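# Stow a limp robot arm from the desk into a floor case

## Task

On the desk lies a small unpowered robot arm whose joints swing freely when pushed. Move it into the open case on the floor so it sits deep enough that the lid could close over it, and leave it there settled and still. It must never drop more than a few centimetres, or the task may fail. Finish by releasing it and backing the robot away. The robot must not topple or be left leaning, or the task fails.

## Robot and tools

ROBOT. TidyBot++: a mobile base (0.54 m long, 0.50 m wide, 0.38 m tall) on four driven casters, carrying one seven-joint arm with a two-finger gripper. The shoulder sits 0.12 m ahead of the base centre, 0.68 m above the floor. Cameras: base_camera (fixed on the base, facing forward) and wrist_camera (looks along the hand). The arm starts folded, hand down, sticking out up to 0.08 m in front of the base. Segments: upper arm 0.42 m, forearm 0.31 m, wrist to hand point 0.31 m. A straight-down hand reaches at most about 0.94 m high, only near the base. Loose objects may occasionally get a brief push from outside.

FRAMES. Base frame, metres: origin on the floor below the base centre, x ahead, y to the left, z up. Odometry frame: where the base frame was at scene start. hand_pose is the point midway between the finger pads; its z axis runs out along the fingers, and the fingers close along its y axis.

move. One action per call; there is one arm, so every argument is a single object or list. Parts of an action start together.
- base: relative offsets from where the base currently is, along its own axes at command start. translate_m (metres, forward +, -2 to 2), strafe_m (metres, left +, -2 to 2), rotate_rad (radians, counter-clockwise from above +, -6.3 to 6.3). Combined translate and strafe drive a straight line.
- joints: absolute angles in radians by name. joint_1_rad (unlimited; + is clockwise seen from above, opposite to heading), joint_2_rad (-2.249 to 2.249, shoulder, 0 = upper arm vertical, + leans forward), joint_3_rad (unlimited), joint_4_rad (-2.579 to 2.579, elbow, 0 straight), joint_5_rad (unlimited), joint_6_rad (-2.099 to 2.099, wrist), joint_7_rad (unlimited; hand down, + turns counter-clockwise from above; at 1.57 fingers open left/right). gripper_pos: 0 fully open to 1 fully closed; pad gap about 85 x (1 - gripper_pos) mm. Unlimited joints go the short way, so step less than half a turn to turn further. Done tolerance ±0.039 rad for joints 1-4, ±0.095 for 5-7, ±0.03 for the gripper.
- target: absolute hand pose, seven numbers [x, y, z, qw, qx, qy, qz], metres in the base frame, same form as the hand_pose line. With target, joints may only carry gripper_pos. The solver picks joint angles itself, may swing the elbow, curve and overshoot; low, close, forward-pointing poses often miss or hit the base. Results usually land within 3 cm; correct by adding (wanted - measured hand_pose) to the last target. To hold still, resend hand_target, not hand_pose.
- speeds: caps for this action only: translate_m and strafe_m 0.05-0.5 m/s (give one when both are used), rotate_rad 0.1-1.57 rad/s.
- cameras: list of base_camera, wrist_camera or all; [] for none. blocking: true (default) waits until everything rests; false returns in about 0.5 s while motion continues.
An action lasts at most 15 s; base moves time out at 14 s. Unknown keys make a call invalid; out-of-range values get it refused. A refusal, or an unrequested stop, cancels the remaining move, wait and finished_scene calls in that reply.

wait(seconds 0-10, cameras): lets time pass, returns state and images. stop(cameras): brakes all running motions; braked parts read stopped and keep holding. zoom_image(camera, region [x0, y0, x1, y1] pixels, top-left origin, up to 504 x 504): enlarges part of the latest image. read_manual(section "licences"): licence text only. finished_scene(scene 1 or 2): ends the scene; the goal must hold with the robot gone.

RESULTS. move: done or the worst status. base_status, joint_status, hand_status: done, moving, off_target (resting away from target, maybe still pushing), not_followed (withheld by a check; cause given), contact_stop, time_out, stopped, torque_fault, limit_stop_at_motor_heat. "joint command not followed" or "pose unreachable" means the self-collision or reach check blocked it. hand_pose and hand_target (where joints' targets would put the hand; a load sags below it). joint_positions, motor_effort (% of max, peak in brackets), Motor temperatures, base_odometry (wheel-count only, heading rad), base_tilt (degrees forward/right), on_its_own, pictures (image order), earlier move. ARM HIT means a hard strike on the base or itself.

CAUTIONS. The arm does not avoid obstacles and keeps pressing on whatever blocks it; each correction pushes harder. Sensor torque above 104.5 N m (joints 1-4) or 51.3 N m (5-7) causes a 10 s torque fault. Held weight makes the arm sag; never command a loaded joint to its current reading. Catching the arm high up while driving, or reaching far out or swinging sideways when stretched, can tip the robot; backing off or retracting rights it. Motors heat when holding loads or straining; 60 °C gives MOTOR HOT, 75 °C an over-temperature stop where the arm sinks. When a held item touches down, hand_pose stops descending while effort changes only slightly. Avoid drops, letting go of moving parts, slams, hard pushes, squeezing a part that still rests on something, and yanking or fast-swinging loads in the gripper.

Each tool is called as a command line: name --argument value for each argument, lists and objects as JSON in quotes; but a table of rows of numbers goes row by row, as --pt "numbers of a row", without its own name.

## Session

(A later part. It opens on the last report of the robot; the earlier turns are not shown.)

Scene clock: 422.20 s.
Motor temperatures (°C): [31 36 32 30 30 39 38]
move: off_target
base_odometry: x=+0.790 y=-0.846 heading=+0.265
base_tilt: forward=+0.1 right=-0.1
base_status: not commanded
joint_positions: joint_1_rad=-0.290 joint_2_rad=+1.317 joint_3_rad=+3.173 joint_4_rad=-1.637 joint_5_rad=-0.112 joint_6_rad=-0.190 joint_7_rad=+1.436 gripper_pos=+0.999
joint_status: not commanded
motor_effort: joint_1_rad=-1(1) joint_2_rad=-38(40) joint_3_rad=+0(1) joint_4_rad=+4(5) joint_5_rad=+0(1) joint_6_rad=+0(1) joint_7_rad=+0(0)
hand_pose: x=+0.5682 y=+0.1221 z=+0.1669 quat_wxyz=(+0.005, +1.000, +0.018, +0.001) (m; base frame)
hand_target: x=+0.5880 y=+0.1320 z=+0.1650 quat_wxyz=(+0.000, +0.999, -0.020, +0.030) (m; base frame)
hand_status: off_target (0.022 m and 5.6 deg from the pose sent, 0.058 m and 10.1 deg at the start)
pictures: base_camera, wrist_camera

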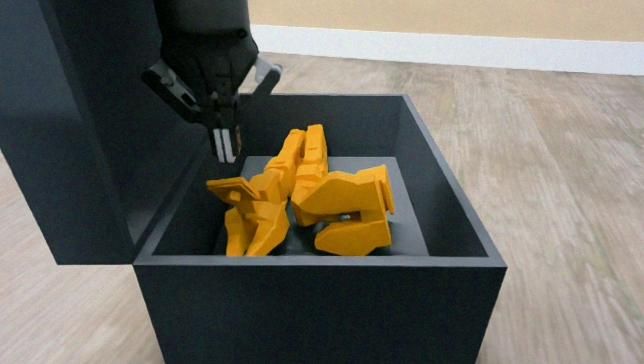

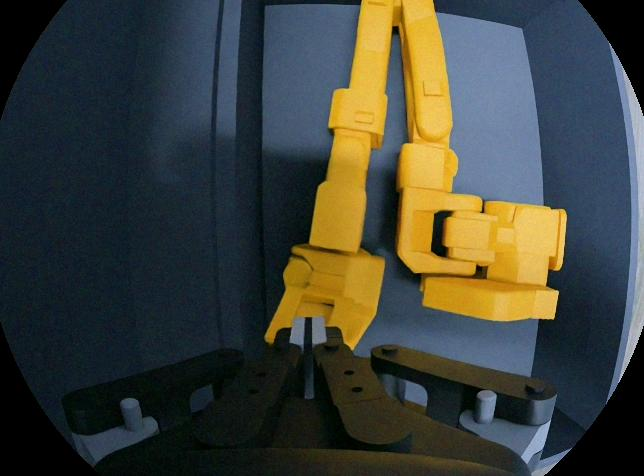

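move --target '[0.585, 0.134, 0.135, 0, 1, -0.02, 0.03]'

move --target '[0.585, 0.134, 0.115, 0, 1, -0.02, 0.03]'

Scene clock: 429.20 s.
Motor temperatures (°C): [31 36 32 30 30 39 38]
move: off_target
base_odometry: x=+0.790 y=-0.846 heading=+0.265
base_tilt: forward=+0.0 right=+0.0
base_status: not commanded
joint_positions: joint_1_rad=-0.290 joint_2_rad=+1.376 joint_3_rad=+3.186 joint_4_rad=-1.599 joint_5_rad=-0.119 joint_6_rad=-0.163 joint_7_rad=+1.435 gripper_pos=+0.999
joint_status: not commanded
motor_effort: joint_1_rad=-4(6) joint_2_rad=-38(38) joint_3_rad=-3(4) joint_4_rad=+4(5) joint_5_rad=+0(1) joint_6_rad=+0(1) joint_7_rad=+0(0)
hand_pose: x=+0.5720 y=+0.1138 z=+0.1419 quat_wxyz=(+0.011, +1.000, +0.014, +0.006) (m; base frame)
hand_target: x=+0.5850 y=+0.1340 z=+0.1350 quat_wxyz=(+0.000, +0.999, -0.020, +0.030) (m; base frame)
hand_status: off_target (0.025 m and 5.0 deg from the pose sent, 0.038 m and 5.6 deg at the start)
pictures: base_camera, wrist_camera

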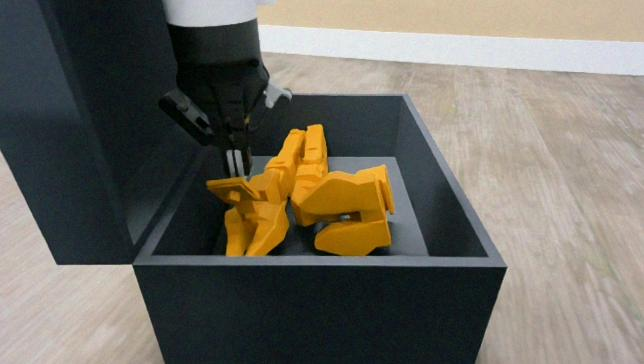

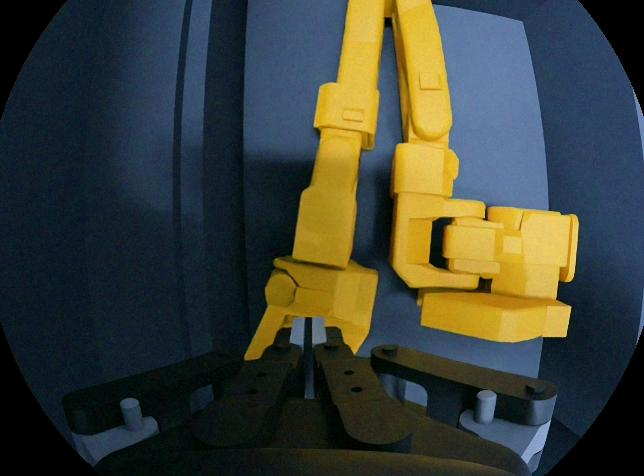

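Scene clock: 429.97 s.
Motor temperatures (°C): [31 36 32 30 30 39 38]
move: off_target
base_odometry: x=+0.790 y=-0.846 heading=+0.265
base_tilt: forward=+0.1 right=+0.0
base_status: not commanded
joint_positions: joint_1_rad=-0.290 joint_2_rad=+1.414 joint_3_rad=+3.188 joint_4_rad=-1.560 joint_5_rad=-0.123 joint_6_rad=-0.150 joint_7_rad=+1.435 gripper_pos=+0.999
joint_status: not commanded
motor_effort: joint_1_rad=-5(6) joint_2_rad=-36(37) joint_3_rad=-4(5) joint_4_rad=+4(5) joint_5_rad=+0(1) joint_6_rad=+0(1) joint_7_rad=+0(0)
hand_pose: x=+0.5794 y=+0.1142 z=+0.1262 quat_wxyz=(+0.011, +1.000, +0.013, +0.013) (m; base frame)
hand_target: x=+0.5850 y=+0.1340 z=+0.1150 quat_wxyz=(+0.000, +0.999, -0.020, +0.030) (m; base frame)
hand_status: off_target (0.023 m and 4.5 deg from the pose sent, 0.036 m and 5.0 deg at the start)
pictures: base_camera, wrist_camera

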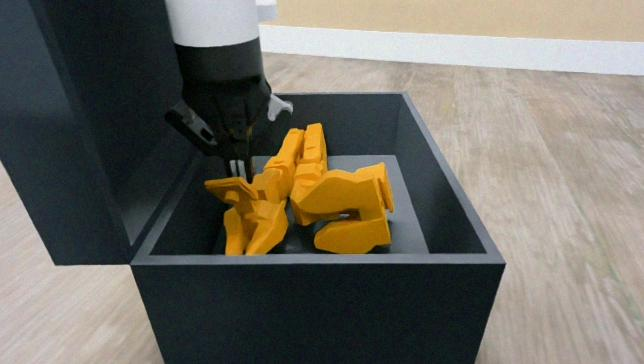

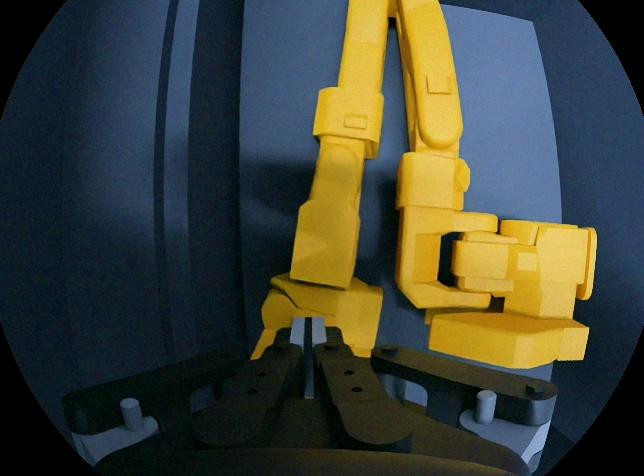

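move --target '[0.575, 0.118, 0.16, 0, 1, -0.015, 0.02]'

move --target '[0.572, 0.116, 0.13, 0, 1, -0.015, 0.02]'

Scene clock: 437.20 s.
Motor temperatures (°C): [31 36 32 30 30 39 38]
move: off_target
base_odometry: x=+0.790 y=-0.846 heading=+0.265
base_tilt: forward=+0.0 right=-0.1
base_status: not commanded
joint_positions: joint_1_rad=-0.288 joint_2_rad=+1.331 joint_3_rad=+3.174 joint_4_rad=-1.633 joint_5_rad=-0.123 joint_6_rad=-0.150 joint_7_rad=+1.435 gripper_pos=+0.999
joint_status: not commanded
motor_effort: joint_1_rad=-1(6) joint_2_rad=-38(40) joint_3_rad=-1(4) joint_4_rad=+4(4) joint_5_rad=+0(1) joint_6_rad=+0(1) joint_7_rad=+0(0)
hand_pose: x=+0.5764 y=+0.1221 z=+0.1611 quat_wxyz=(+0.002, +1.000, +0.012, +0.016) (m; base frame)
hand_target: x=+0.5750 y=+0.1180 z=+0.1600 quat_wxyz=(+0.000, +1.000, -0.015, +0.020) (m; base frame)
hand_status: off_target (0.004 m and 3.2 deg from the pose sent, 0.034 m and 3.6 deg at the start)
pictures: base_camera, wrist_camera

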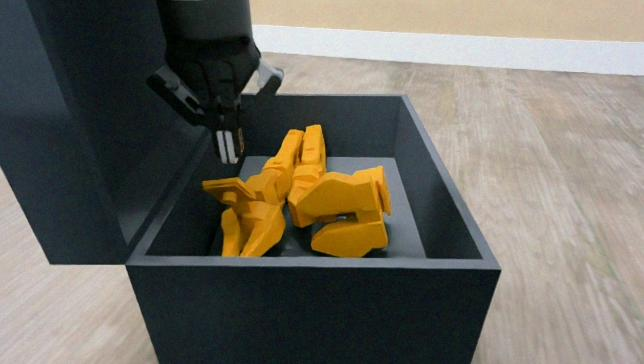

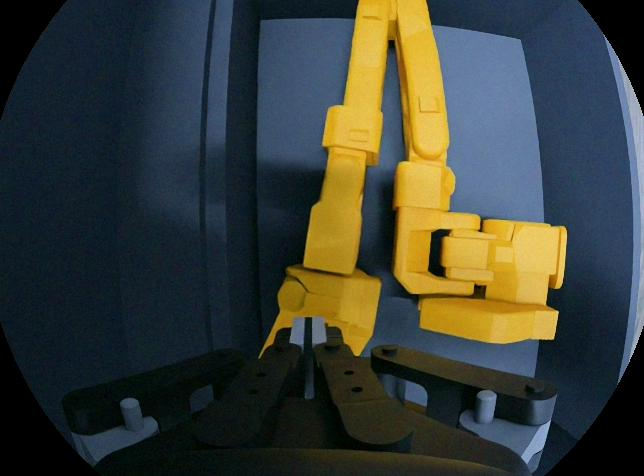

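Scene clock: 438.00 s.
Motor temperatures (°C): [31 36 32 30 30 39 38]
move: off_target
base_odometry: x=+0.790 y=-0.846 heading=+0.265
base_tilt: forward=+0.1 right=-0.1
base_status: not commanded
joint_positions: joint_1_rad=-0.288 joint_2_rad=+1.383 joint_3_rad=+3.174 joint_4_rad=-1.619 joint_5_rad=-0.123 joint_6_rad=-0.130 joint_7_rad=+1.435 gripper_pos=+0.999
joint_status: not commanded
motor_effort: joint_1_rad=-1(1) joint_2_rad=-37(38) joint_3_rad=+0(2) joint_4_rad=+2(4) joint_5_rad=+1(1) joint_6_rad=+0(2) joint_7_rad=+0(0)
hand_pose: x=+0.5643 y=+0.1176 z=+0.1377 quat_wxyz=(+0.006, +1.000, +0.013, +0.007) (m; base frame)
hand_target: x=+0.5720 y=+0.1160 z=+0.1300 quat_wxyz=(+0.000, +1.000, -0.015, +0.020) (m; base frame)
hand_status: off_target (0.011 m and 3.6 deg from the pose sent, 0.032 m and 3.2 deg at the start)
pictures: base_camera, wrist_camera

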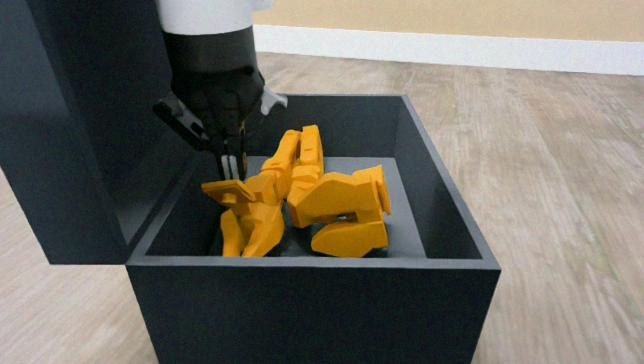

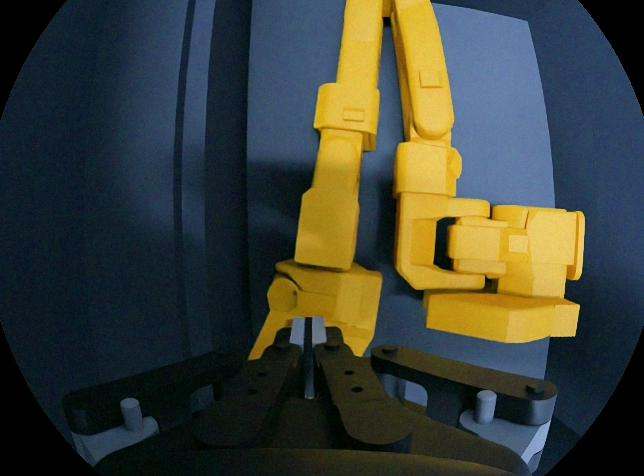

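zoom_image --camera "base_camera" --region '[140, 120, 340, 280]'

Scaled by 2.520.

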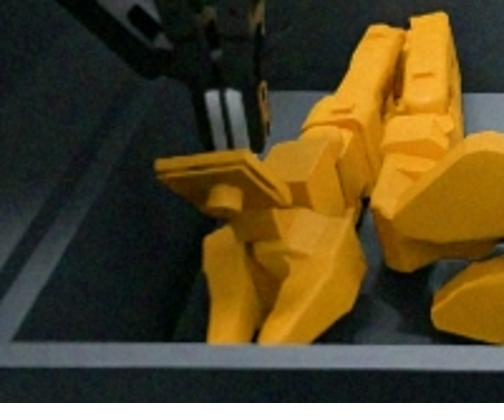

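move --target '[0.562, 0.116, 0.11, 0, 1, -0.015, 0.02]'

move --target '[0.56, 0.116, 0.09, 0, 1, -0.015, 0.02]'

Scene clock: 444.23 s.
Motor temperatures (°C): [31 36 32 30 30 39 38]
move: off_target
base_odometry: x=+0.790 y=-0.846 heading=+0.265
base_tilt: forward=+0.0 right=+0.0
base_status: not commanded
joint_positions: joint_1_rad=-0.284 joint_2_rad=+1.407 joint_3_rad=+3.174 joint_4_rad=-1.612 joint_5_rad=-0.123 joint_6_rad=-0.086 joint_7_rad=+1.435 gripper_pos=+0.999
joint_status: not commanded
motor_effort: joint_1_rad=-2(4) joint_2_rad=-34(37) joint_3_rad=-1(3) joint_4_rad=+1(2) joint_5_rad=+0(1) joint_6_rad=-1(2) joint_7_rad=+0(0)
hand_pose: x=+0.5699 y=+0.1155 z=+0.1270 quat_wxyz=(+0.005, +1.000, +0.011, +0.021) (m; base frame)
hand_target: x=+0.5620 y=+0.1160 z=+0.1100 quat_wxyz=(+0.000, +1.000, -0.015, +0.020) (m; base frame)
hand_status: off_target (0.019 m and 3.0 deg from the pose sent, 0.028 m and 3.6 deg at the start)
pictures: base_camera, wrist_camera

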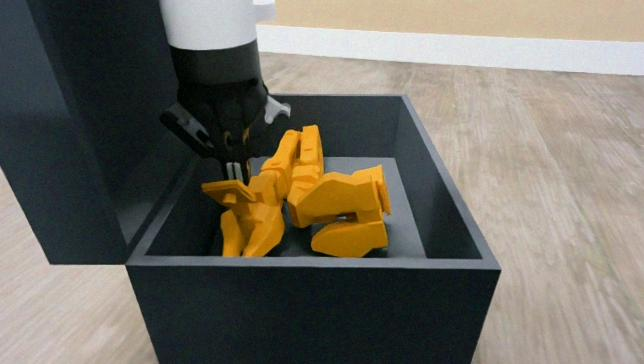

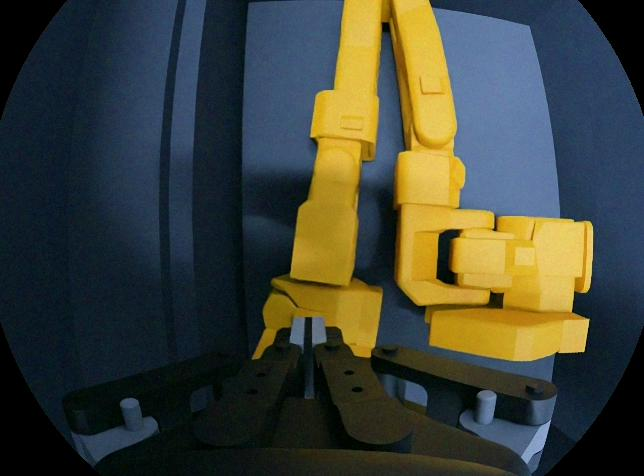

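Scene clock: 445.20 s.
Motor temperatures (°C): [31 36 32 30 30 39 38]
move: off_target
base_odometry: x=+0.790 y=-0.846 heading=+0.265
base_tilt: forward=+0.0 right=-0.1
base_status: not commanded
joint_positions: joint_1_rad=-0.271 joint_2_rad=+1.460 joint_3_rad=+3.174 joint_4_rad=-1.575 joint_5_rad=-0.123 joint_6_rad=-0.072 joint_7_rad=+1.435 gripper_pos=+0.999
joint_status: not commanded
motor_effort: joint_1_rad=-5(6) joint_2_rad=-34(35) joint_3_rad=-4(4) joint_4_rad=+1(2) joint_5_rad=+1(1) joint_6_rad=-1(2) joint_7_rad=+0(0)
hand_pose: x=+0.5689 y=+0.1082 z=+0.1043 quat_wxyz=(+0.007, +1.000, +0.005, +0.020) (m; base frame)
hand_target: x=+0.5600 y=+0.1160 z=+0.0900 quat_wxyz=(+0.000, +1.000, -0.015, +0.020) (m; base frame)
hand_status: off_target (0.019 m and 2.4 deg from the pose sent, 0.038 m and 3.0 deg at the start)
pictures: base_camera, wrist_camera

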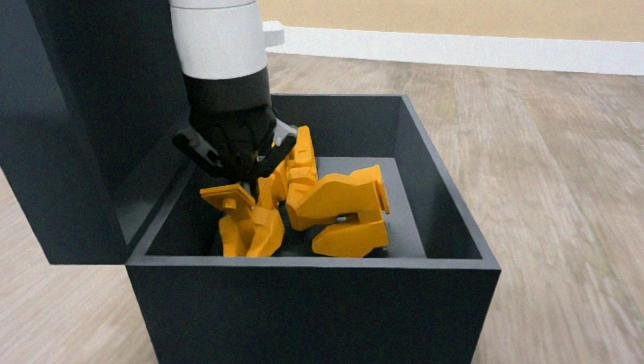

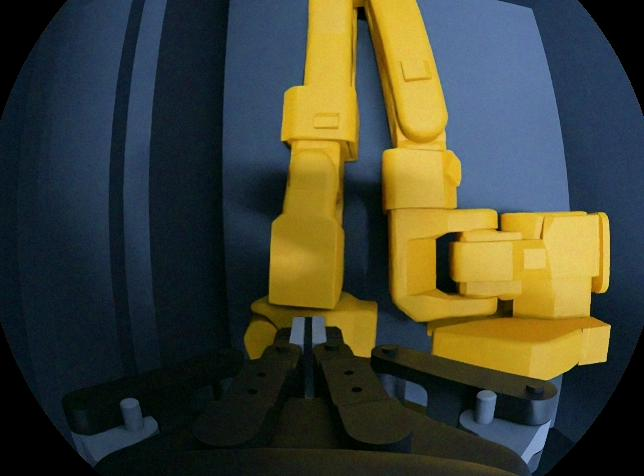

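move --target '[0.56, 0.108, 0.17, 0, 1, -0.0, 0.02]' --cameras '[]'

move --target '[0.54, 0.08, 0.4, 0, 1, -0.0, 0.0]'

zoom_image --camera "base_camera" --region '[140, 120, 440, 280]'

Scene clock: 450.70 s.
Motor temperatures (°C): [31 36 32 30 30 39 38]
move: off_target
base_odometry: x=+0.790 y=-0.846 heading=+0.265
base_tilt: forward=+0.1 right=+0.0
base_status: not commanded
joint_positions: joint_1_rad=-0.270 joint_2_rad=+1.299 joint_3_rad=+3.168 joint_4_rad=-1.704 joint_5_rad=-0.123 joint_6_rad=-0.072 joint_7_rad=+1.435 gripper_pos=+0.999
joint_status: not commanded
motor_effort: joint_1_rad=-1(5) joint_2_rad=-37(40) joint_3_rad=-1(4) joint_4_rad=+3(4) joint_5_rad=+0(1) joint_6_rad=+0(1) joint_7_rad=+0(0)
hand_pose: x=+0.5751 y=+0.1140 z=+0.1727 quat_wxyz=(-0.001, +0.999, +0.004, +0.035) (m; base frame)
hand_target: x=+0.5600 y=+0.1080 z=+0.1700 quat_wxyz=(+0.000, +1.000, +0.000, +0.020) (m; base frame)
hand_status: off_target (0.016 m and 1.7 deg from the pose sent, 0.066 m and 1.0 deg at the start)
pictures: none
No camera images: "cameras" was empty.

Scene clock: 452.50 s.
Motor temperatures (°C): [31 36 32 30 30 39 38]
move: off_target
base_odometry: x=+0.790 y=-0.846 heading=+0.265
base_tilt: forward=+0.0 right=-0.1
base_status: not commanded
joint_positions: joint_1_rad=-0.228 joint_2_rad=+0.746 joint_3_rad=+3.172 joint_4_rad=-1.900 joint_5_rad=-0.088 joint_6_rad=-0.419 joint_7_rad=+1.435 gripper_pos=+0.999
joint_status: not commanded
motor_effort: joint_1_rad=+0(3) joint_2_rad=-33(40) joint_3_rad=-1(5) joint_4_rad=+9(10) joint_5_rad=+0(1) joint_6_rad=+1(1) joint_7_rad=+0(0)
hand_pose: x=+0.5677 y=+0.1005 z=+0.4039 quat_wxyz=(-0.016, +0.999, -0.004, +0.037) (m; base frame)
hand_target: x=+0.5400 y=+0.0800 z=+0.4000 quat_wxyz=(+0.000, +1.000, +0.000, +0.000) (m; base frame)
hand_status: off_target (0.035 m and 4.6 deg from the pose sent, 0.232 m and 4.0 deg at the start)
pictures: base_camera, wrist_camera

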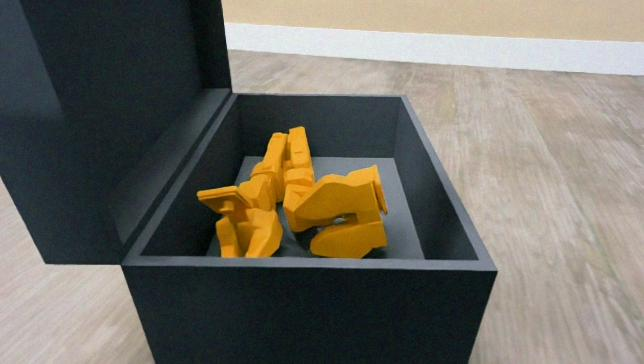

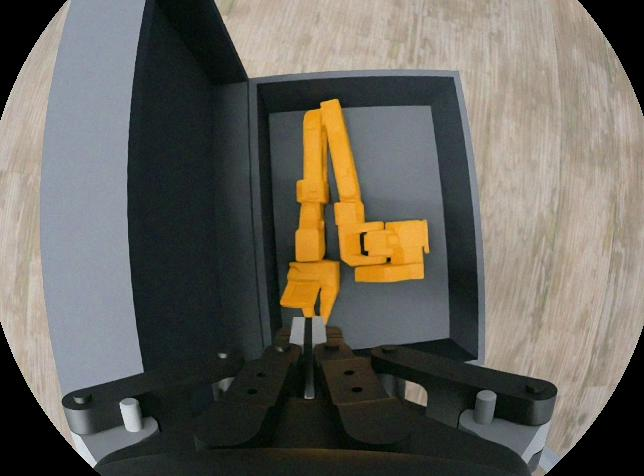

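Scaled by 1.680.

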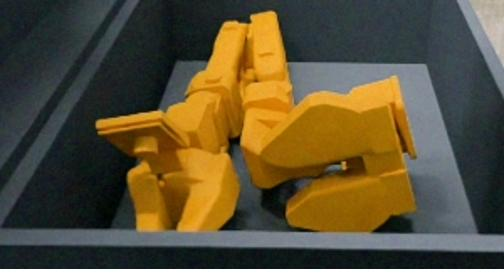

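move --base '{"translate_m": -0.4}'

zoom_image --camera "base_camera" --region '[200, 30, 440, 200]'

Scene clock: 457.63 s.
Motor temperatures (°C): [31 36 32 30 30 39 38]
move: done
base_odometry: x=+0.404 y=-0.951 heading=+0.266
base_tilt: forward=+0.0 right=-0.1
base_status: done
joint_positions: joint_1_rad=-0.223 joint_2_rad=+0.744 joint_3_rad=+3.172 joint_4_rad=-1.913 joint_5_rad=-0.087 joint_6_rad=-0.431 joint_7_rad=+1.435 gripper_pos=+0.999
joint_status: not commanded
motor_effort: joint_1_rad=-1(5) joint_2_rad=-32(34) joint_3_rad=+0(4) joint_4_rad=+9(11) joint_5_rad=+0(1) joint_6_rad=+1(2) joint_7_rad=+0(0)
hand_pose: x=+0.5575 y=+0.0962 z=+0.4023 quat_wxyz=(-0.013, +1.000, -0.006, +0.025) (m; base frame)
hand_target: x=+0.5400 y=+0.0800 z=+0.4000 quat_wxyz=(+0.000, +1.000, +0.000, +0.000) (m; base frame)
hand_status: not commanded
pictures: base_camera, wrist_camera

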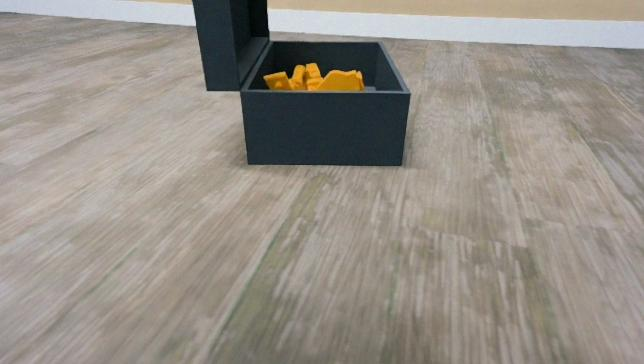

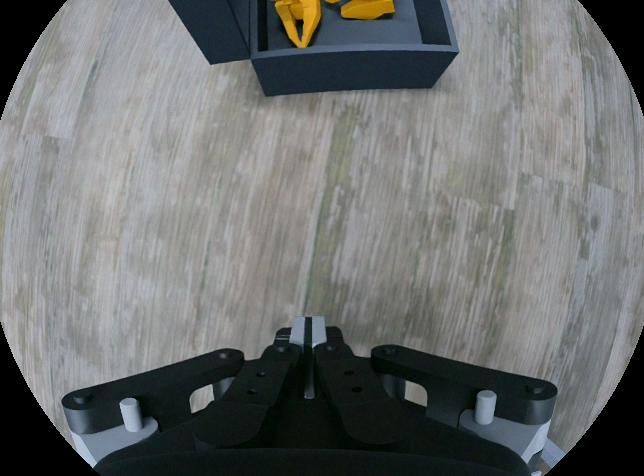

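Scaled by 2.100.

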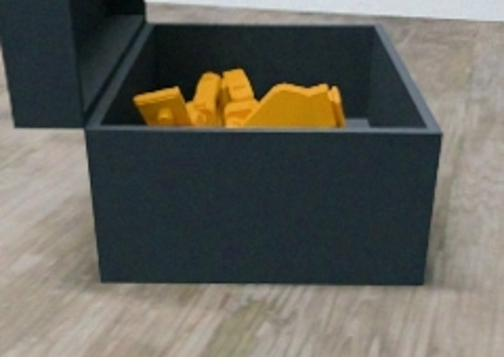

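move --base '{"translate_m": 0.4}'

move --target '[0.525, 0.103, 0.19, 0, 1, 0, 0.01]'

zoom_image --camera "base_camera" --region '[140, 80, 340, 280]'

Scene clock: 489.47 s.
Motor temperatures (°C): [31 36 32 30 30 39 38]
move: done
base_odometry: x=+0.790 y=-0.846 heading=+0.267
base_tilt: forward=+0.0 right=+0.0
base_status: done
joint_positions: joint_1_rad=-0.222 joint_2_rad=+0.743 joint_3_rad=+3.172 joint_4_rad=-1.915 joint_5_rad=-0.087 joint_6_rad=-0.433 joint_7_rad=+1.435 gripper_pos=+0.999
joint_status: not commanded
motor_effort: joint_1_rad=-1(4) joint_2_rad=-32(35) joint_3_rad=+0(2) joint_4_rad=+9(11) joint_5_rad=+0(1) joint_6_rad=+1(1) joint_7_rad=+0(0)
hand_pose: x=+0.5561 y=+0.0951 z=+0.4021 quat_wxyz=(-0.013, +1.000, -0.007, +0.024) (m; base frame)
hand_target: x=+0.5400 y=+0.0800 z=+0.4000 quat_wxyz=(+0.000, +1.000, +0.000, +0.000) (m; base frame)
hand_status: not commanded
pictures: base_camera, wrist_camera

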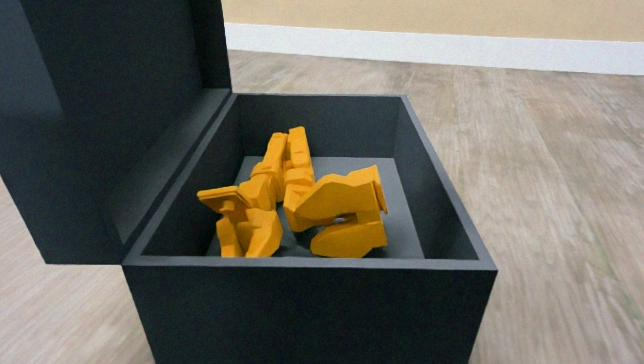

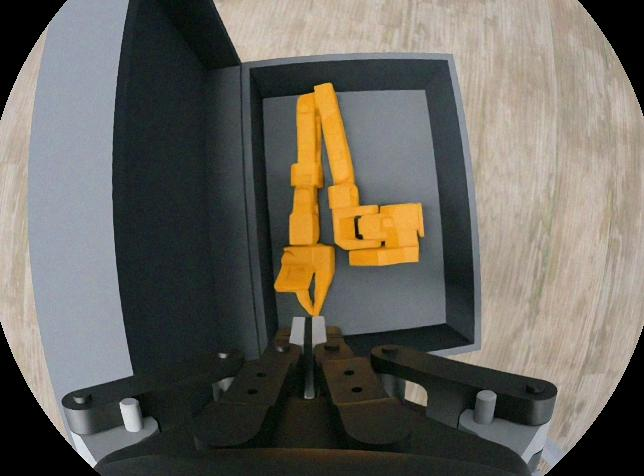

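Scene clock: 491.20 s.
Motor temperatures (°C): [31 36 32 30 30 39 38]
move: off_target
base_odometry: x=+0.790 y=-0.846 heading=+0.267
base_tilt: forward=+0.1 right=+0.0
base_status: not commanded
joint_positions: joint_1_rad=-0.233 joint_2_rad=+1.238 joint_3_rad=+3.162 joint_4_rad=-1.871 joint_5_rad=-0.099 joint_6_rad=-0.079 joint_7_rad=+1.435 gripper_pos=+0.999
joint_status: not commanded
motor_effort: joint_1_rad=-1(1) joint_2_rad=-34(37) joint_3_rad=-1(2) joint_4_rad=+1(9) joint_5_rad=+0(1) joint_6_rad=+0(1) joint_7_rad=+0(0)
hand_pose: x=+0.5040 y=+0.0832 z=+0.1938 quat_wxyz=(+0.011, +1.000, -0.004, -0.021) (m; base frame)
hand_target: x=+0.5250 y=+0.1030 z=+0.1900 quat_wxyz=(+0.000, +1.000, +0.000, +0.010) (m; base frame)
hand_status: off_target (0.029 m and 3.8 deg from the pose sent, 0.215 m and 2.3 deg at the start)
pictures: base_camera, wrist_camera

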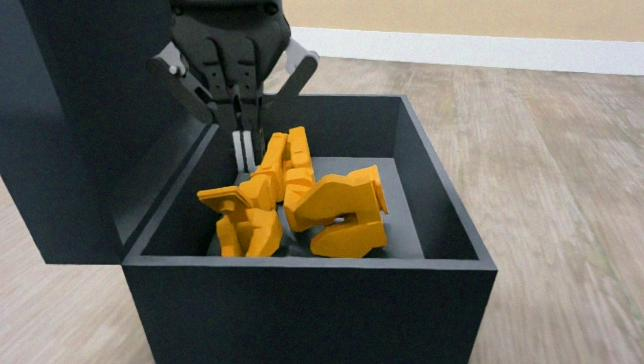

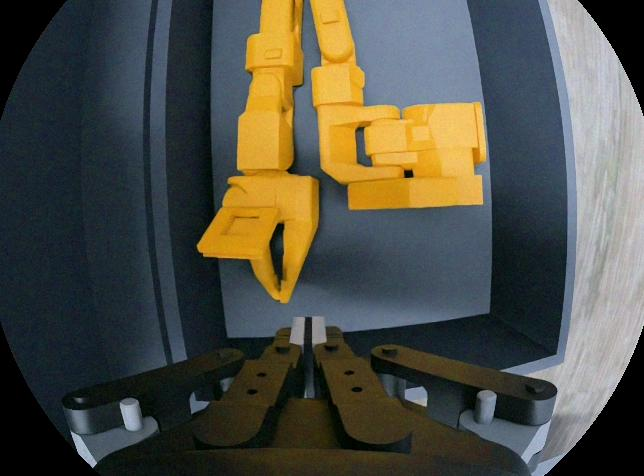

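Scaled by 2.520.

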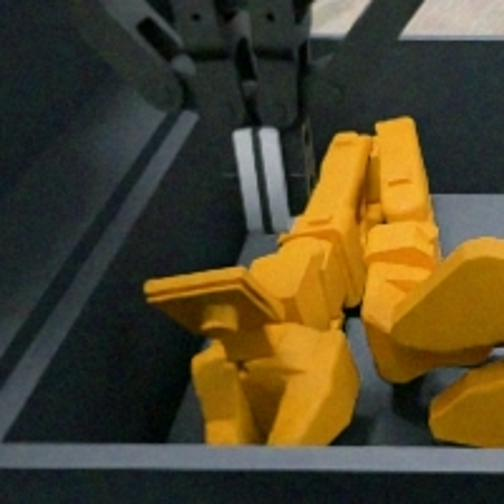

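move --target '[0.565, 0.13, 0.165, 0, 1, 0, 0.02]'

zoom_image --camera "base_camera" --region '[140, 80, 340, 280]'

Scene clock: 497.13 s.
Motor temperatures (°C): [31 36 32 30 30 39 38]
move: off_target
base_odometry: x=+0.790 y=-0.846 heading=+0.267
base_tilt: forward=+0.0 right=-0.1
base_status: not commanded
joint_positions: joint_1_rad=-0.289 joint_2_rad=+1.300 joint_3_rad=+3.162 joint_4_rad=-1.698 joint_5_rad=-0.101 joint_6_rad=-0.076 joint_7_rad=+1.435 gripper_pos=+0.999
joint_status: not commanded
motor_effort: joint_1_rad=-1(2) joint_2_rad=-38(38) joint_3_rad=-1(2) joint_4_rad=+3(4) joint_5_rad=+0(1) joint_6_rad=+1(1) joint_7_rad=+0(0)
hand_pose: x=+0.5735 y=+0.1262 z=+0.1723 quat_wxyz=(-0.003, +0.999, +0.025, +0.034) (m; base frame)
hand_target: x=+0.5650 y=+0.1300 z=+0.1650 quat_wxyz=(+0.000, +1.000, +0.000, +0.020) (m; base frame)
hand_status: off_target (0.012 m and 3.3 deg from the pose sent, 0.082 m and 4.9 deg at the start)
pictures: base_camera, wrist_camera

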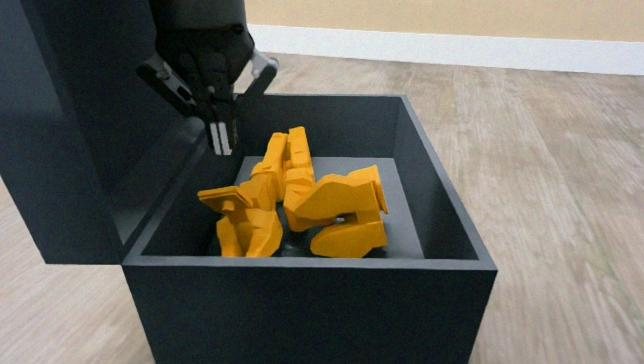

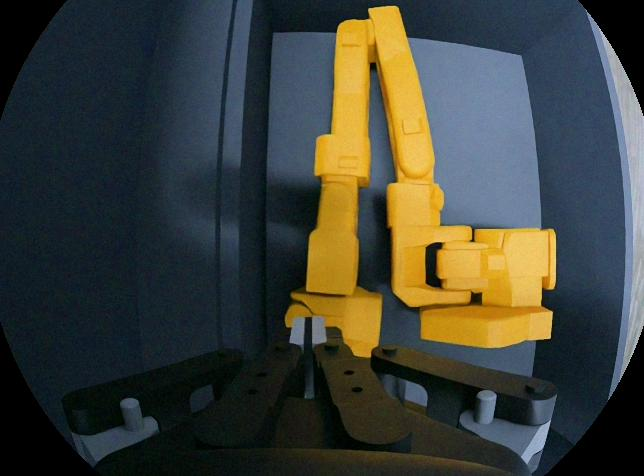

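Scaled by 2.520.

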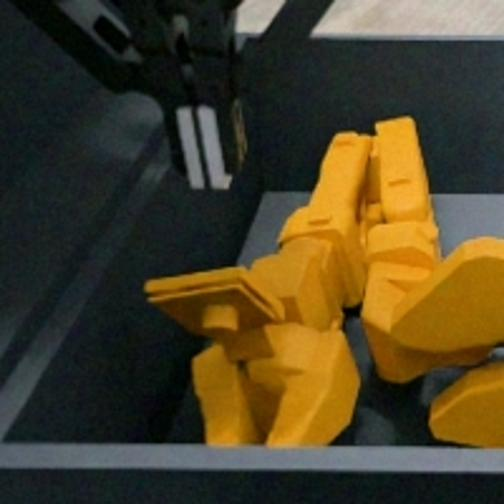

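move --target '[0.535, 0.122, 0.15, 0, 1, 0, 0.02]'

move --target '[0.538, 0.122, 0.125, 0, 1, 0, 0.02]'

zoom_image --camera "base_camera" --region '[140, 80, 340, 280]'

Scene clock: 503.13 s.
Motor temperatures (°C): [31 36 32 30 30 39 38]
move: off_target
base_odometry: x=+0.790 y=-0.846 heading=+0.267
base_tilt: forward=+0.1 right=-0.1
base_status: not commanded
joint_positions: joint_1_rad=-0.289 joint_2_rad=+1.337 joint_3_rad=+3.161 joint_4_rad=-1.746 joint_5_rad=-0.105 joint_6_rad=-0.032 joint_7_rad=+1.435 gripper_pos=+0.999
joint_status: not commanded
motor_effort: joint_1_rad=-1(1) joint_2_rad=-36(38) joint_3_rad=-1(1) joint_4_rad=+2(4) joint_5_rad=+0(1) joint_6_rad=+0(1) joint_7_rad=+0(0)
hand_pose: x=+0.5396 y=+0.1155 z=+0.1543 quat_wxyz=(+0.004, +1.000, +0.022, +0.015) (m; base frame)
hand_target: x=+0.5350 y=+0.1220 z=+0.1500 quat_wxyz=(+0.000, +1.000, +0.000, +0.020) (m; base frame)
hand_status: off_target (0.009 m and 2.7 deg from the pose sent, 0.045 m and 3.3 deg at the start)
pictures: base_camera, wrist_camera

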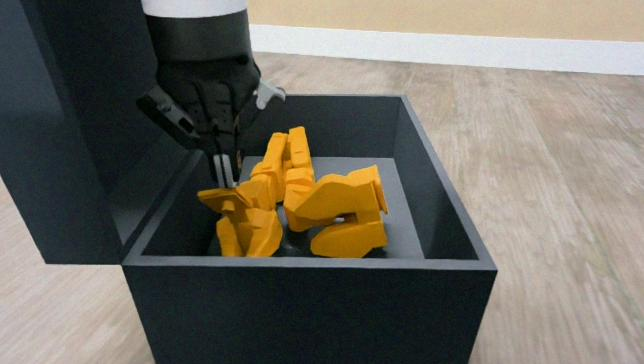

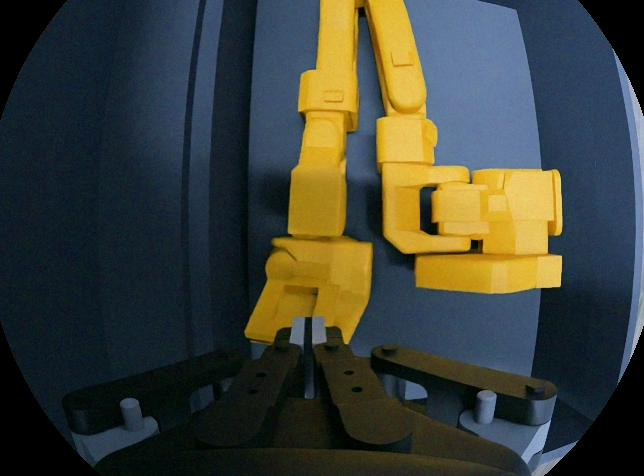

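Scene clock: 503.90 s.
Motor temperatures (°C): [31 36 32 30 30 39 38]
move: off_target
base_odometry: x=+0.790 y=-0.846 heading=+0.267
base_tilt: forward=+0.0 right=-0.1
base_status: not commanded
joint_positions: joint_1_rad=-0.289 joint_2_rad=+1.341 joint_3_rad=+3.160 joint_4_rad=-1.741 joint_5_rad=-0.105 joint_6_rad=-0.032 joint_7_rad=+1.435 gripper_pos=+0.999
joint_status: not commanded
motor_effort: joint_1_rad=-1(1) joint_2_rad=-27(36) joint_3_rad=-2(2) joint_4_rad=+5(6) joint_5_rad=+0(1) joint_6_rad=+3(4) joint_7_rad=+0(0)
hand_pose: x=+0.5401 y=+0.1161 z=+0.1523 quat_wxyz=(+0.004, +1.000, +0.022, +0.015) (m; base frame)
hand_target: x=+0.5380 y=+0.1220 z=+0.1250 quat_wxyz=(+0.000, +1.000, +0.000, +0.020) (m; base frame)
hand_status: off_target (0.028 m and 2.7 deg from the pose sent, 0.030 m and 2.7 deg at the start)
pictures: base_camera, wrist_camera

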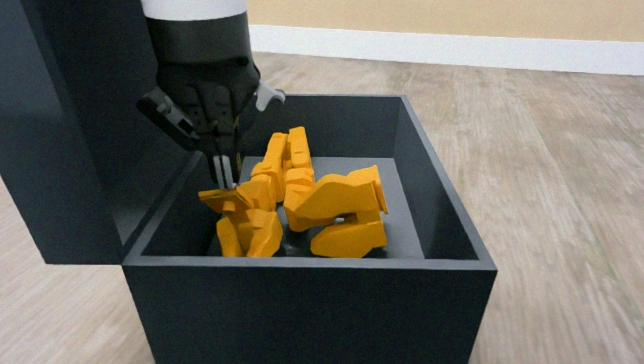

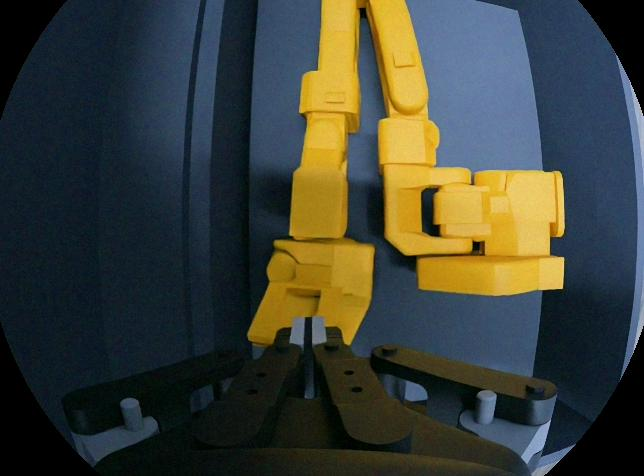

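Scaled by 2.520.

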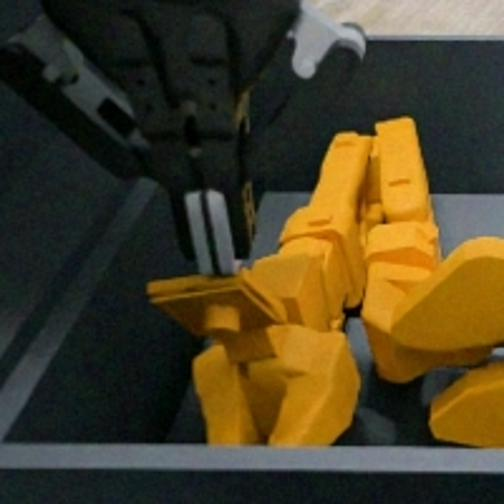

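move --target '[0.538, 0.124, 0.10, 0, 1, 0, 0.02]'

zoom_image --camera "base_camera" --region '[140, 80, 340, 280]'

Scene clock: 511.17 s.
Motor temperatures (°C): [31 35 32 30 30 39 38]
move: off_target
base_odometry: x=+0.790 y=-0.846 heading=+0.266
base_tilt: forward=+0.0 right=+0.0
base_status: not commanded
joint_positions: joint_1_rad=-0.286 joint_2_rad=+1.424 joint_3_rad=+3.157 joint_4_rad=-1.662 joint_5_rad=-0.110 joint_6_rad=+0.012 joint_7_rad=+1.435 gripper_pos=+0.999
joint_status: not commanded
motor_effort: joint_1_rad=-3(7) joint_2_rad=-25(37) joint_3_rad=-3(5) joint_4_rad=+2(14) joint_5_rad=+0(1) joint_6_rad=+0(11) joint_7_rad=+0(0)
hand_pose: x=+0.5576 y=+0.1201 z=+0.1189 quat_wxyz=(-0.001, +0.999, +0.019, +0.035) (m; base frame)
hand_target: x=+0.5380 y=+0.1240 z=+0.1000 quat_wxyz=(+0.000, +1.000, +0.000, +0.020) (m; base frame)
hand_status: off_target (0.028 m and 2.8 deg from the pose sent, 0.053 m and 2.7 deg at the start)
pictures: base_camera, wrist_camera

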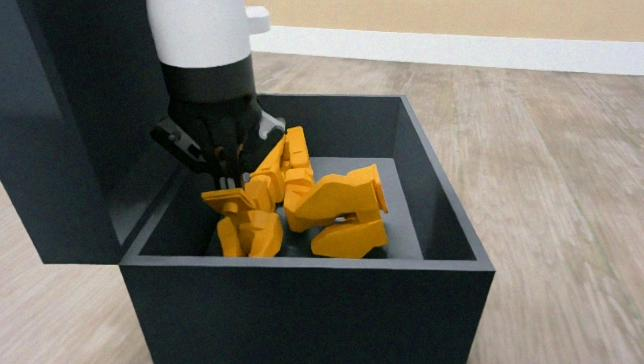

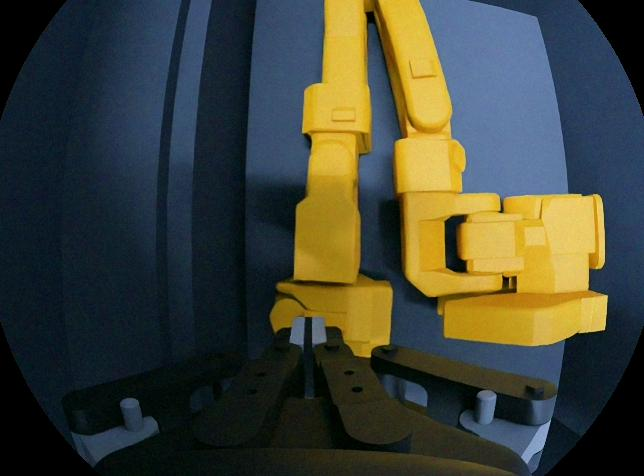

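Scaled by 2.520.

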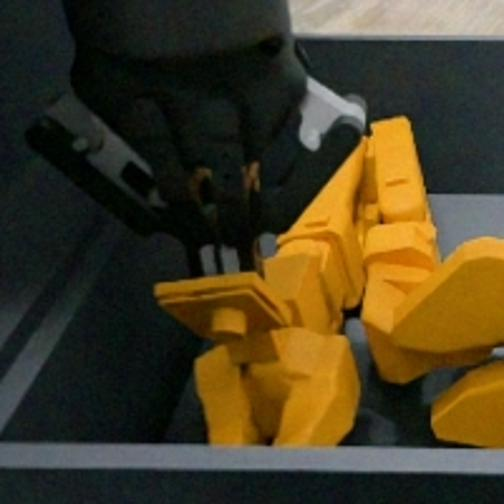

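move --target '[0.55, 0.115, 0.18, 0, 1, 0, 0.02]' --cameras '[]'

move --target '[0.54, 0.08, 0.45, 0, 1, 0, 0]'

zoom_image --camera "wrist_camera" --region '[20, 0, 500, 360]'

move --base '{"translate_m": -0.4}'

zoom_image --camera "base_camera" --region '[180, 0, 440, 180]'

Scene clock: 525.70 s.
Motor temperatures (°C): [31 35 32 30 30 39 38]
move: off_target
base_odometry: x=+0.790 y=-0.846 heading=+0.266
base_tilt: forward=+0.0 right=-0.1
base_status: not commanded
joint_positions: joint_1_rad=-0.286 joint_2_rad=+1.271 joint_3_rad=+3.157 joint_4_rad=-1.746 joint_5_rad=-0.110 joint_6_rad=-0.016 joint_7_rad=+1.435 gripper_pos=+0.999
joint_status: not commanded
motor_effort: joint_1_rad=-1(3) joint_2_rad=-37(40) joint_3_rad=-1(3) joint_4_rad=+3(5) joint_5_rad=+0(1) joint_6_rad=+1(2) joint_7_rad=+0(0)
hand_pose: x=+0.5769 y=+0.1267 z=+0.1846 quat_wxyz=(-0.008, +0.998, +0.018, +0.054) (m; base frame)
hand_target: x=+0.5500 y=+0.1150 z=+0.1800 quat_wxyz=(+0.000, +1.000, +0.000, +0.020) (m; base frame)
hand_status: off_target (0.030 m and 4.6 deg from the pose sent, 0.062 m and 2.8 deg at the start)
pictures: none
No camera images: "cameras" was empty.

Scene clock: 527.63 s.
Motor temperatures (°C): [31 35 32 30 30 39 38]
move: off_target
base_odometry: x=+0.790 y=-0.846 heading=+0.266
base_tilt: forward=+0.0 right=-0.1
base_status: not commanded
joint_positions: joint_1_rad=-0.226 joint_2_rad=+0.636 joint_3_rad=+3.170 joint_4_rad=-1.880 joint_5_rad=-0.071 joint_6_rad=-0.549 joint_7_rad=+1.435 gripper_pos=+0.999
joint_status: not commanded
motor_effort: joint_1_rad=-1(3) joint_2_rad=-31(48) joint_3_rad=-1(8) joint_4_rad=+10(12) joint_5_rad=+0(3) joint_6_rad=+1(2) joint_7_rad=+0(0)
hand_pose: x=+0.5665 y=+0.1016 z=+0.4553 quat_wxyz=(-0.018, +0.999, +0.005, +0.037) (m; base frame)
hand_target: x=+0.5400 y=+0.0800 z=+0.4500 quat_wxyz=(+0.000, +1.000, +0.000, +0.000) (m; base frame)
hand_status: off_target (0.035 m and 4.7 deg from the pose sent, 0.272 m and 6.6 deg at the start)
pictures: base_camera, wrist_camera

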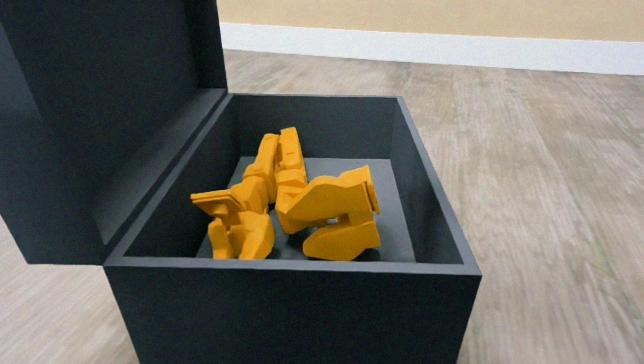

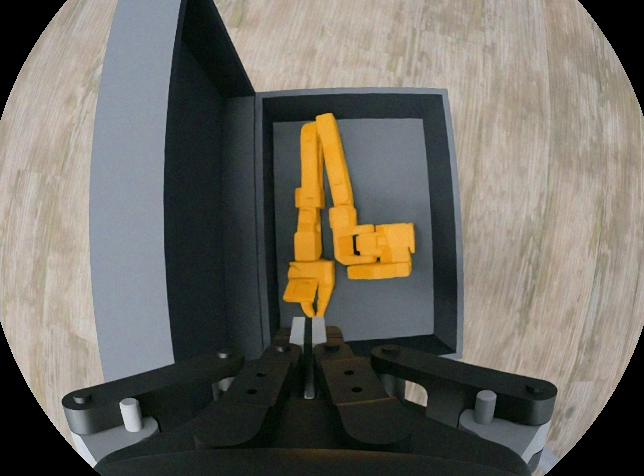

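Scaled by 1.050.

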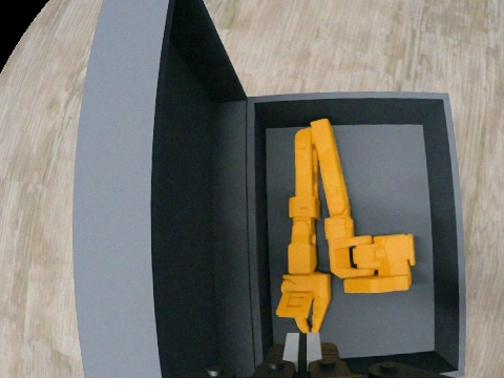

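Scene clock: 529.97 s.
Motor temperatures (°C): [31 35 32 30 30 39 38]
move: done
base_odometry: x=+0.404 y=-0.951 heading=+0.265
base_tilt: forward=+0.0 right=+0.0
base_status: done
joint_positions: joint_1_rad=-0.220 joint_2_rad=+0.634 joint_3_rad=+3.169 joint_4_rad=-1.890 joint_5_rad=-0.070 joint_6_rad=-0.560 joint_7_rad=+1.435 gripper_pos=+0.999
joint_status: not commanded
motor_effort: joint_1_rad=+0(4) joint_2_rad=-31(33) joint_3_rad=-1(3) joint_4_rad=+10(12) joint_5_rad=+0(1) joint_6_rad=+1(2) joint_7_rad=+0(0)
hand_pose: x=+0.5583 y=+0.0974 z=+0.4538 quat_wxyz=(-0.016, +1.000, +0.002, +0.027) (m; base frame)
hand_target: x=+0.5400 y=+0.0800 z=+0.4500 quat_wxyz=(+0.000, +1.000, +0.000, +0.000) (m; base frame)
hand_status: not commanded
pictures: base_camera, wrist_camera

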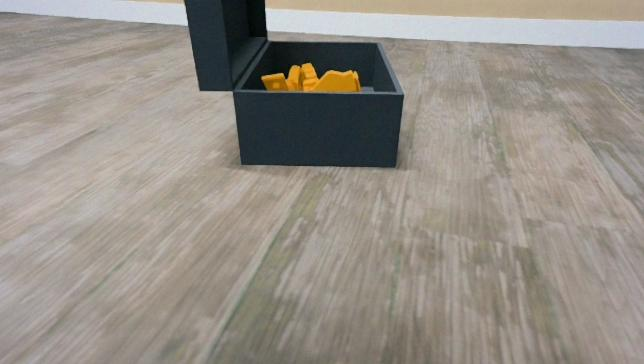

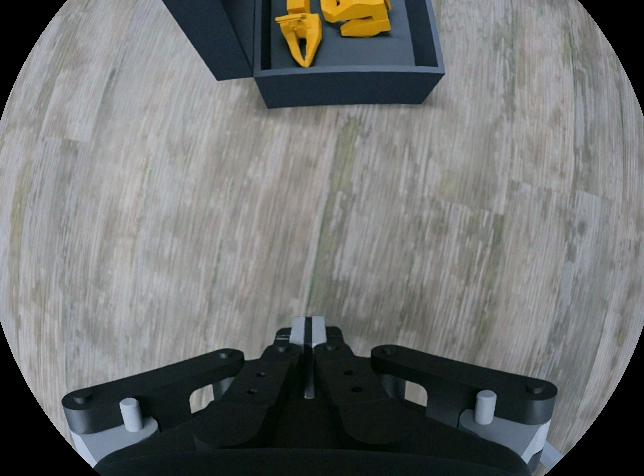

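Scaled by 1.938.

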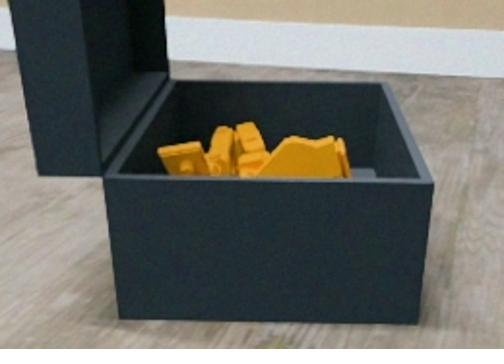

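finished_scene --scene 2

The scene is finished: the task was done.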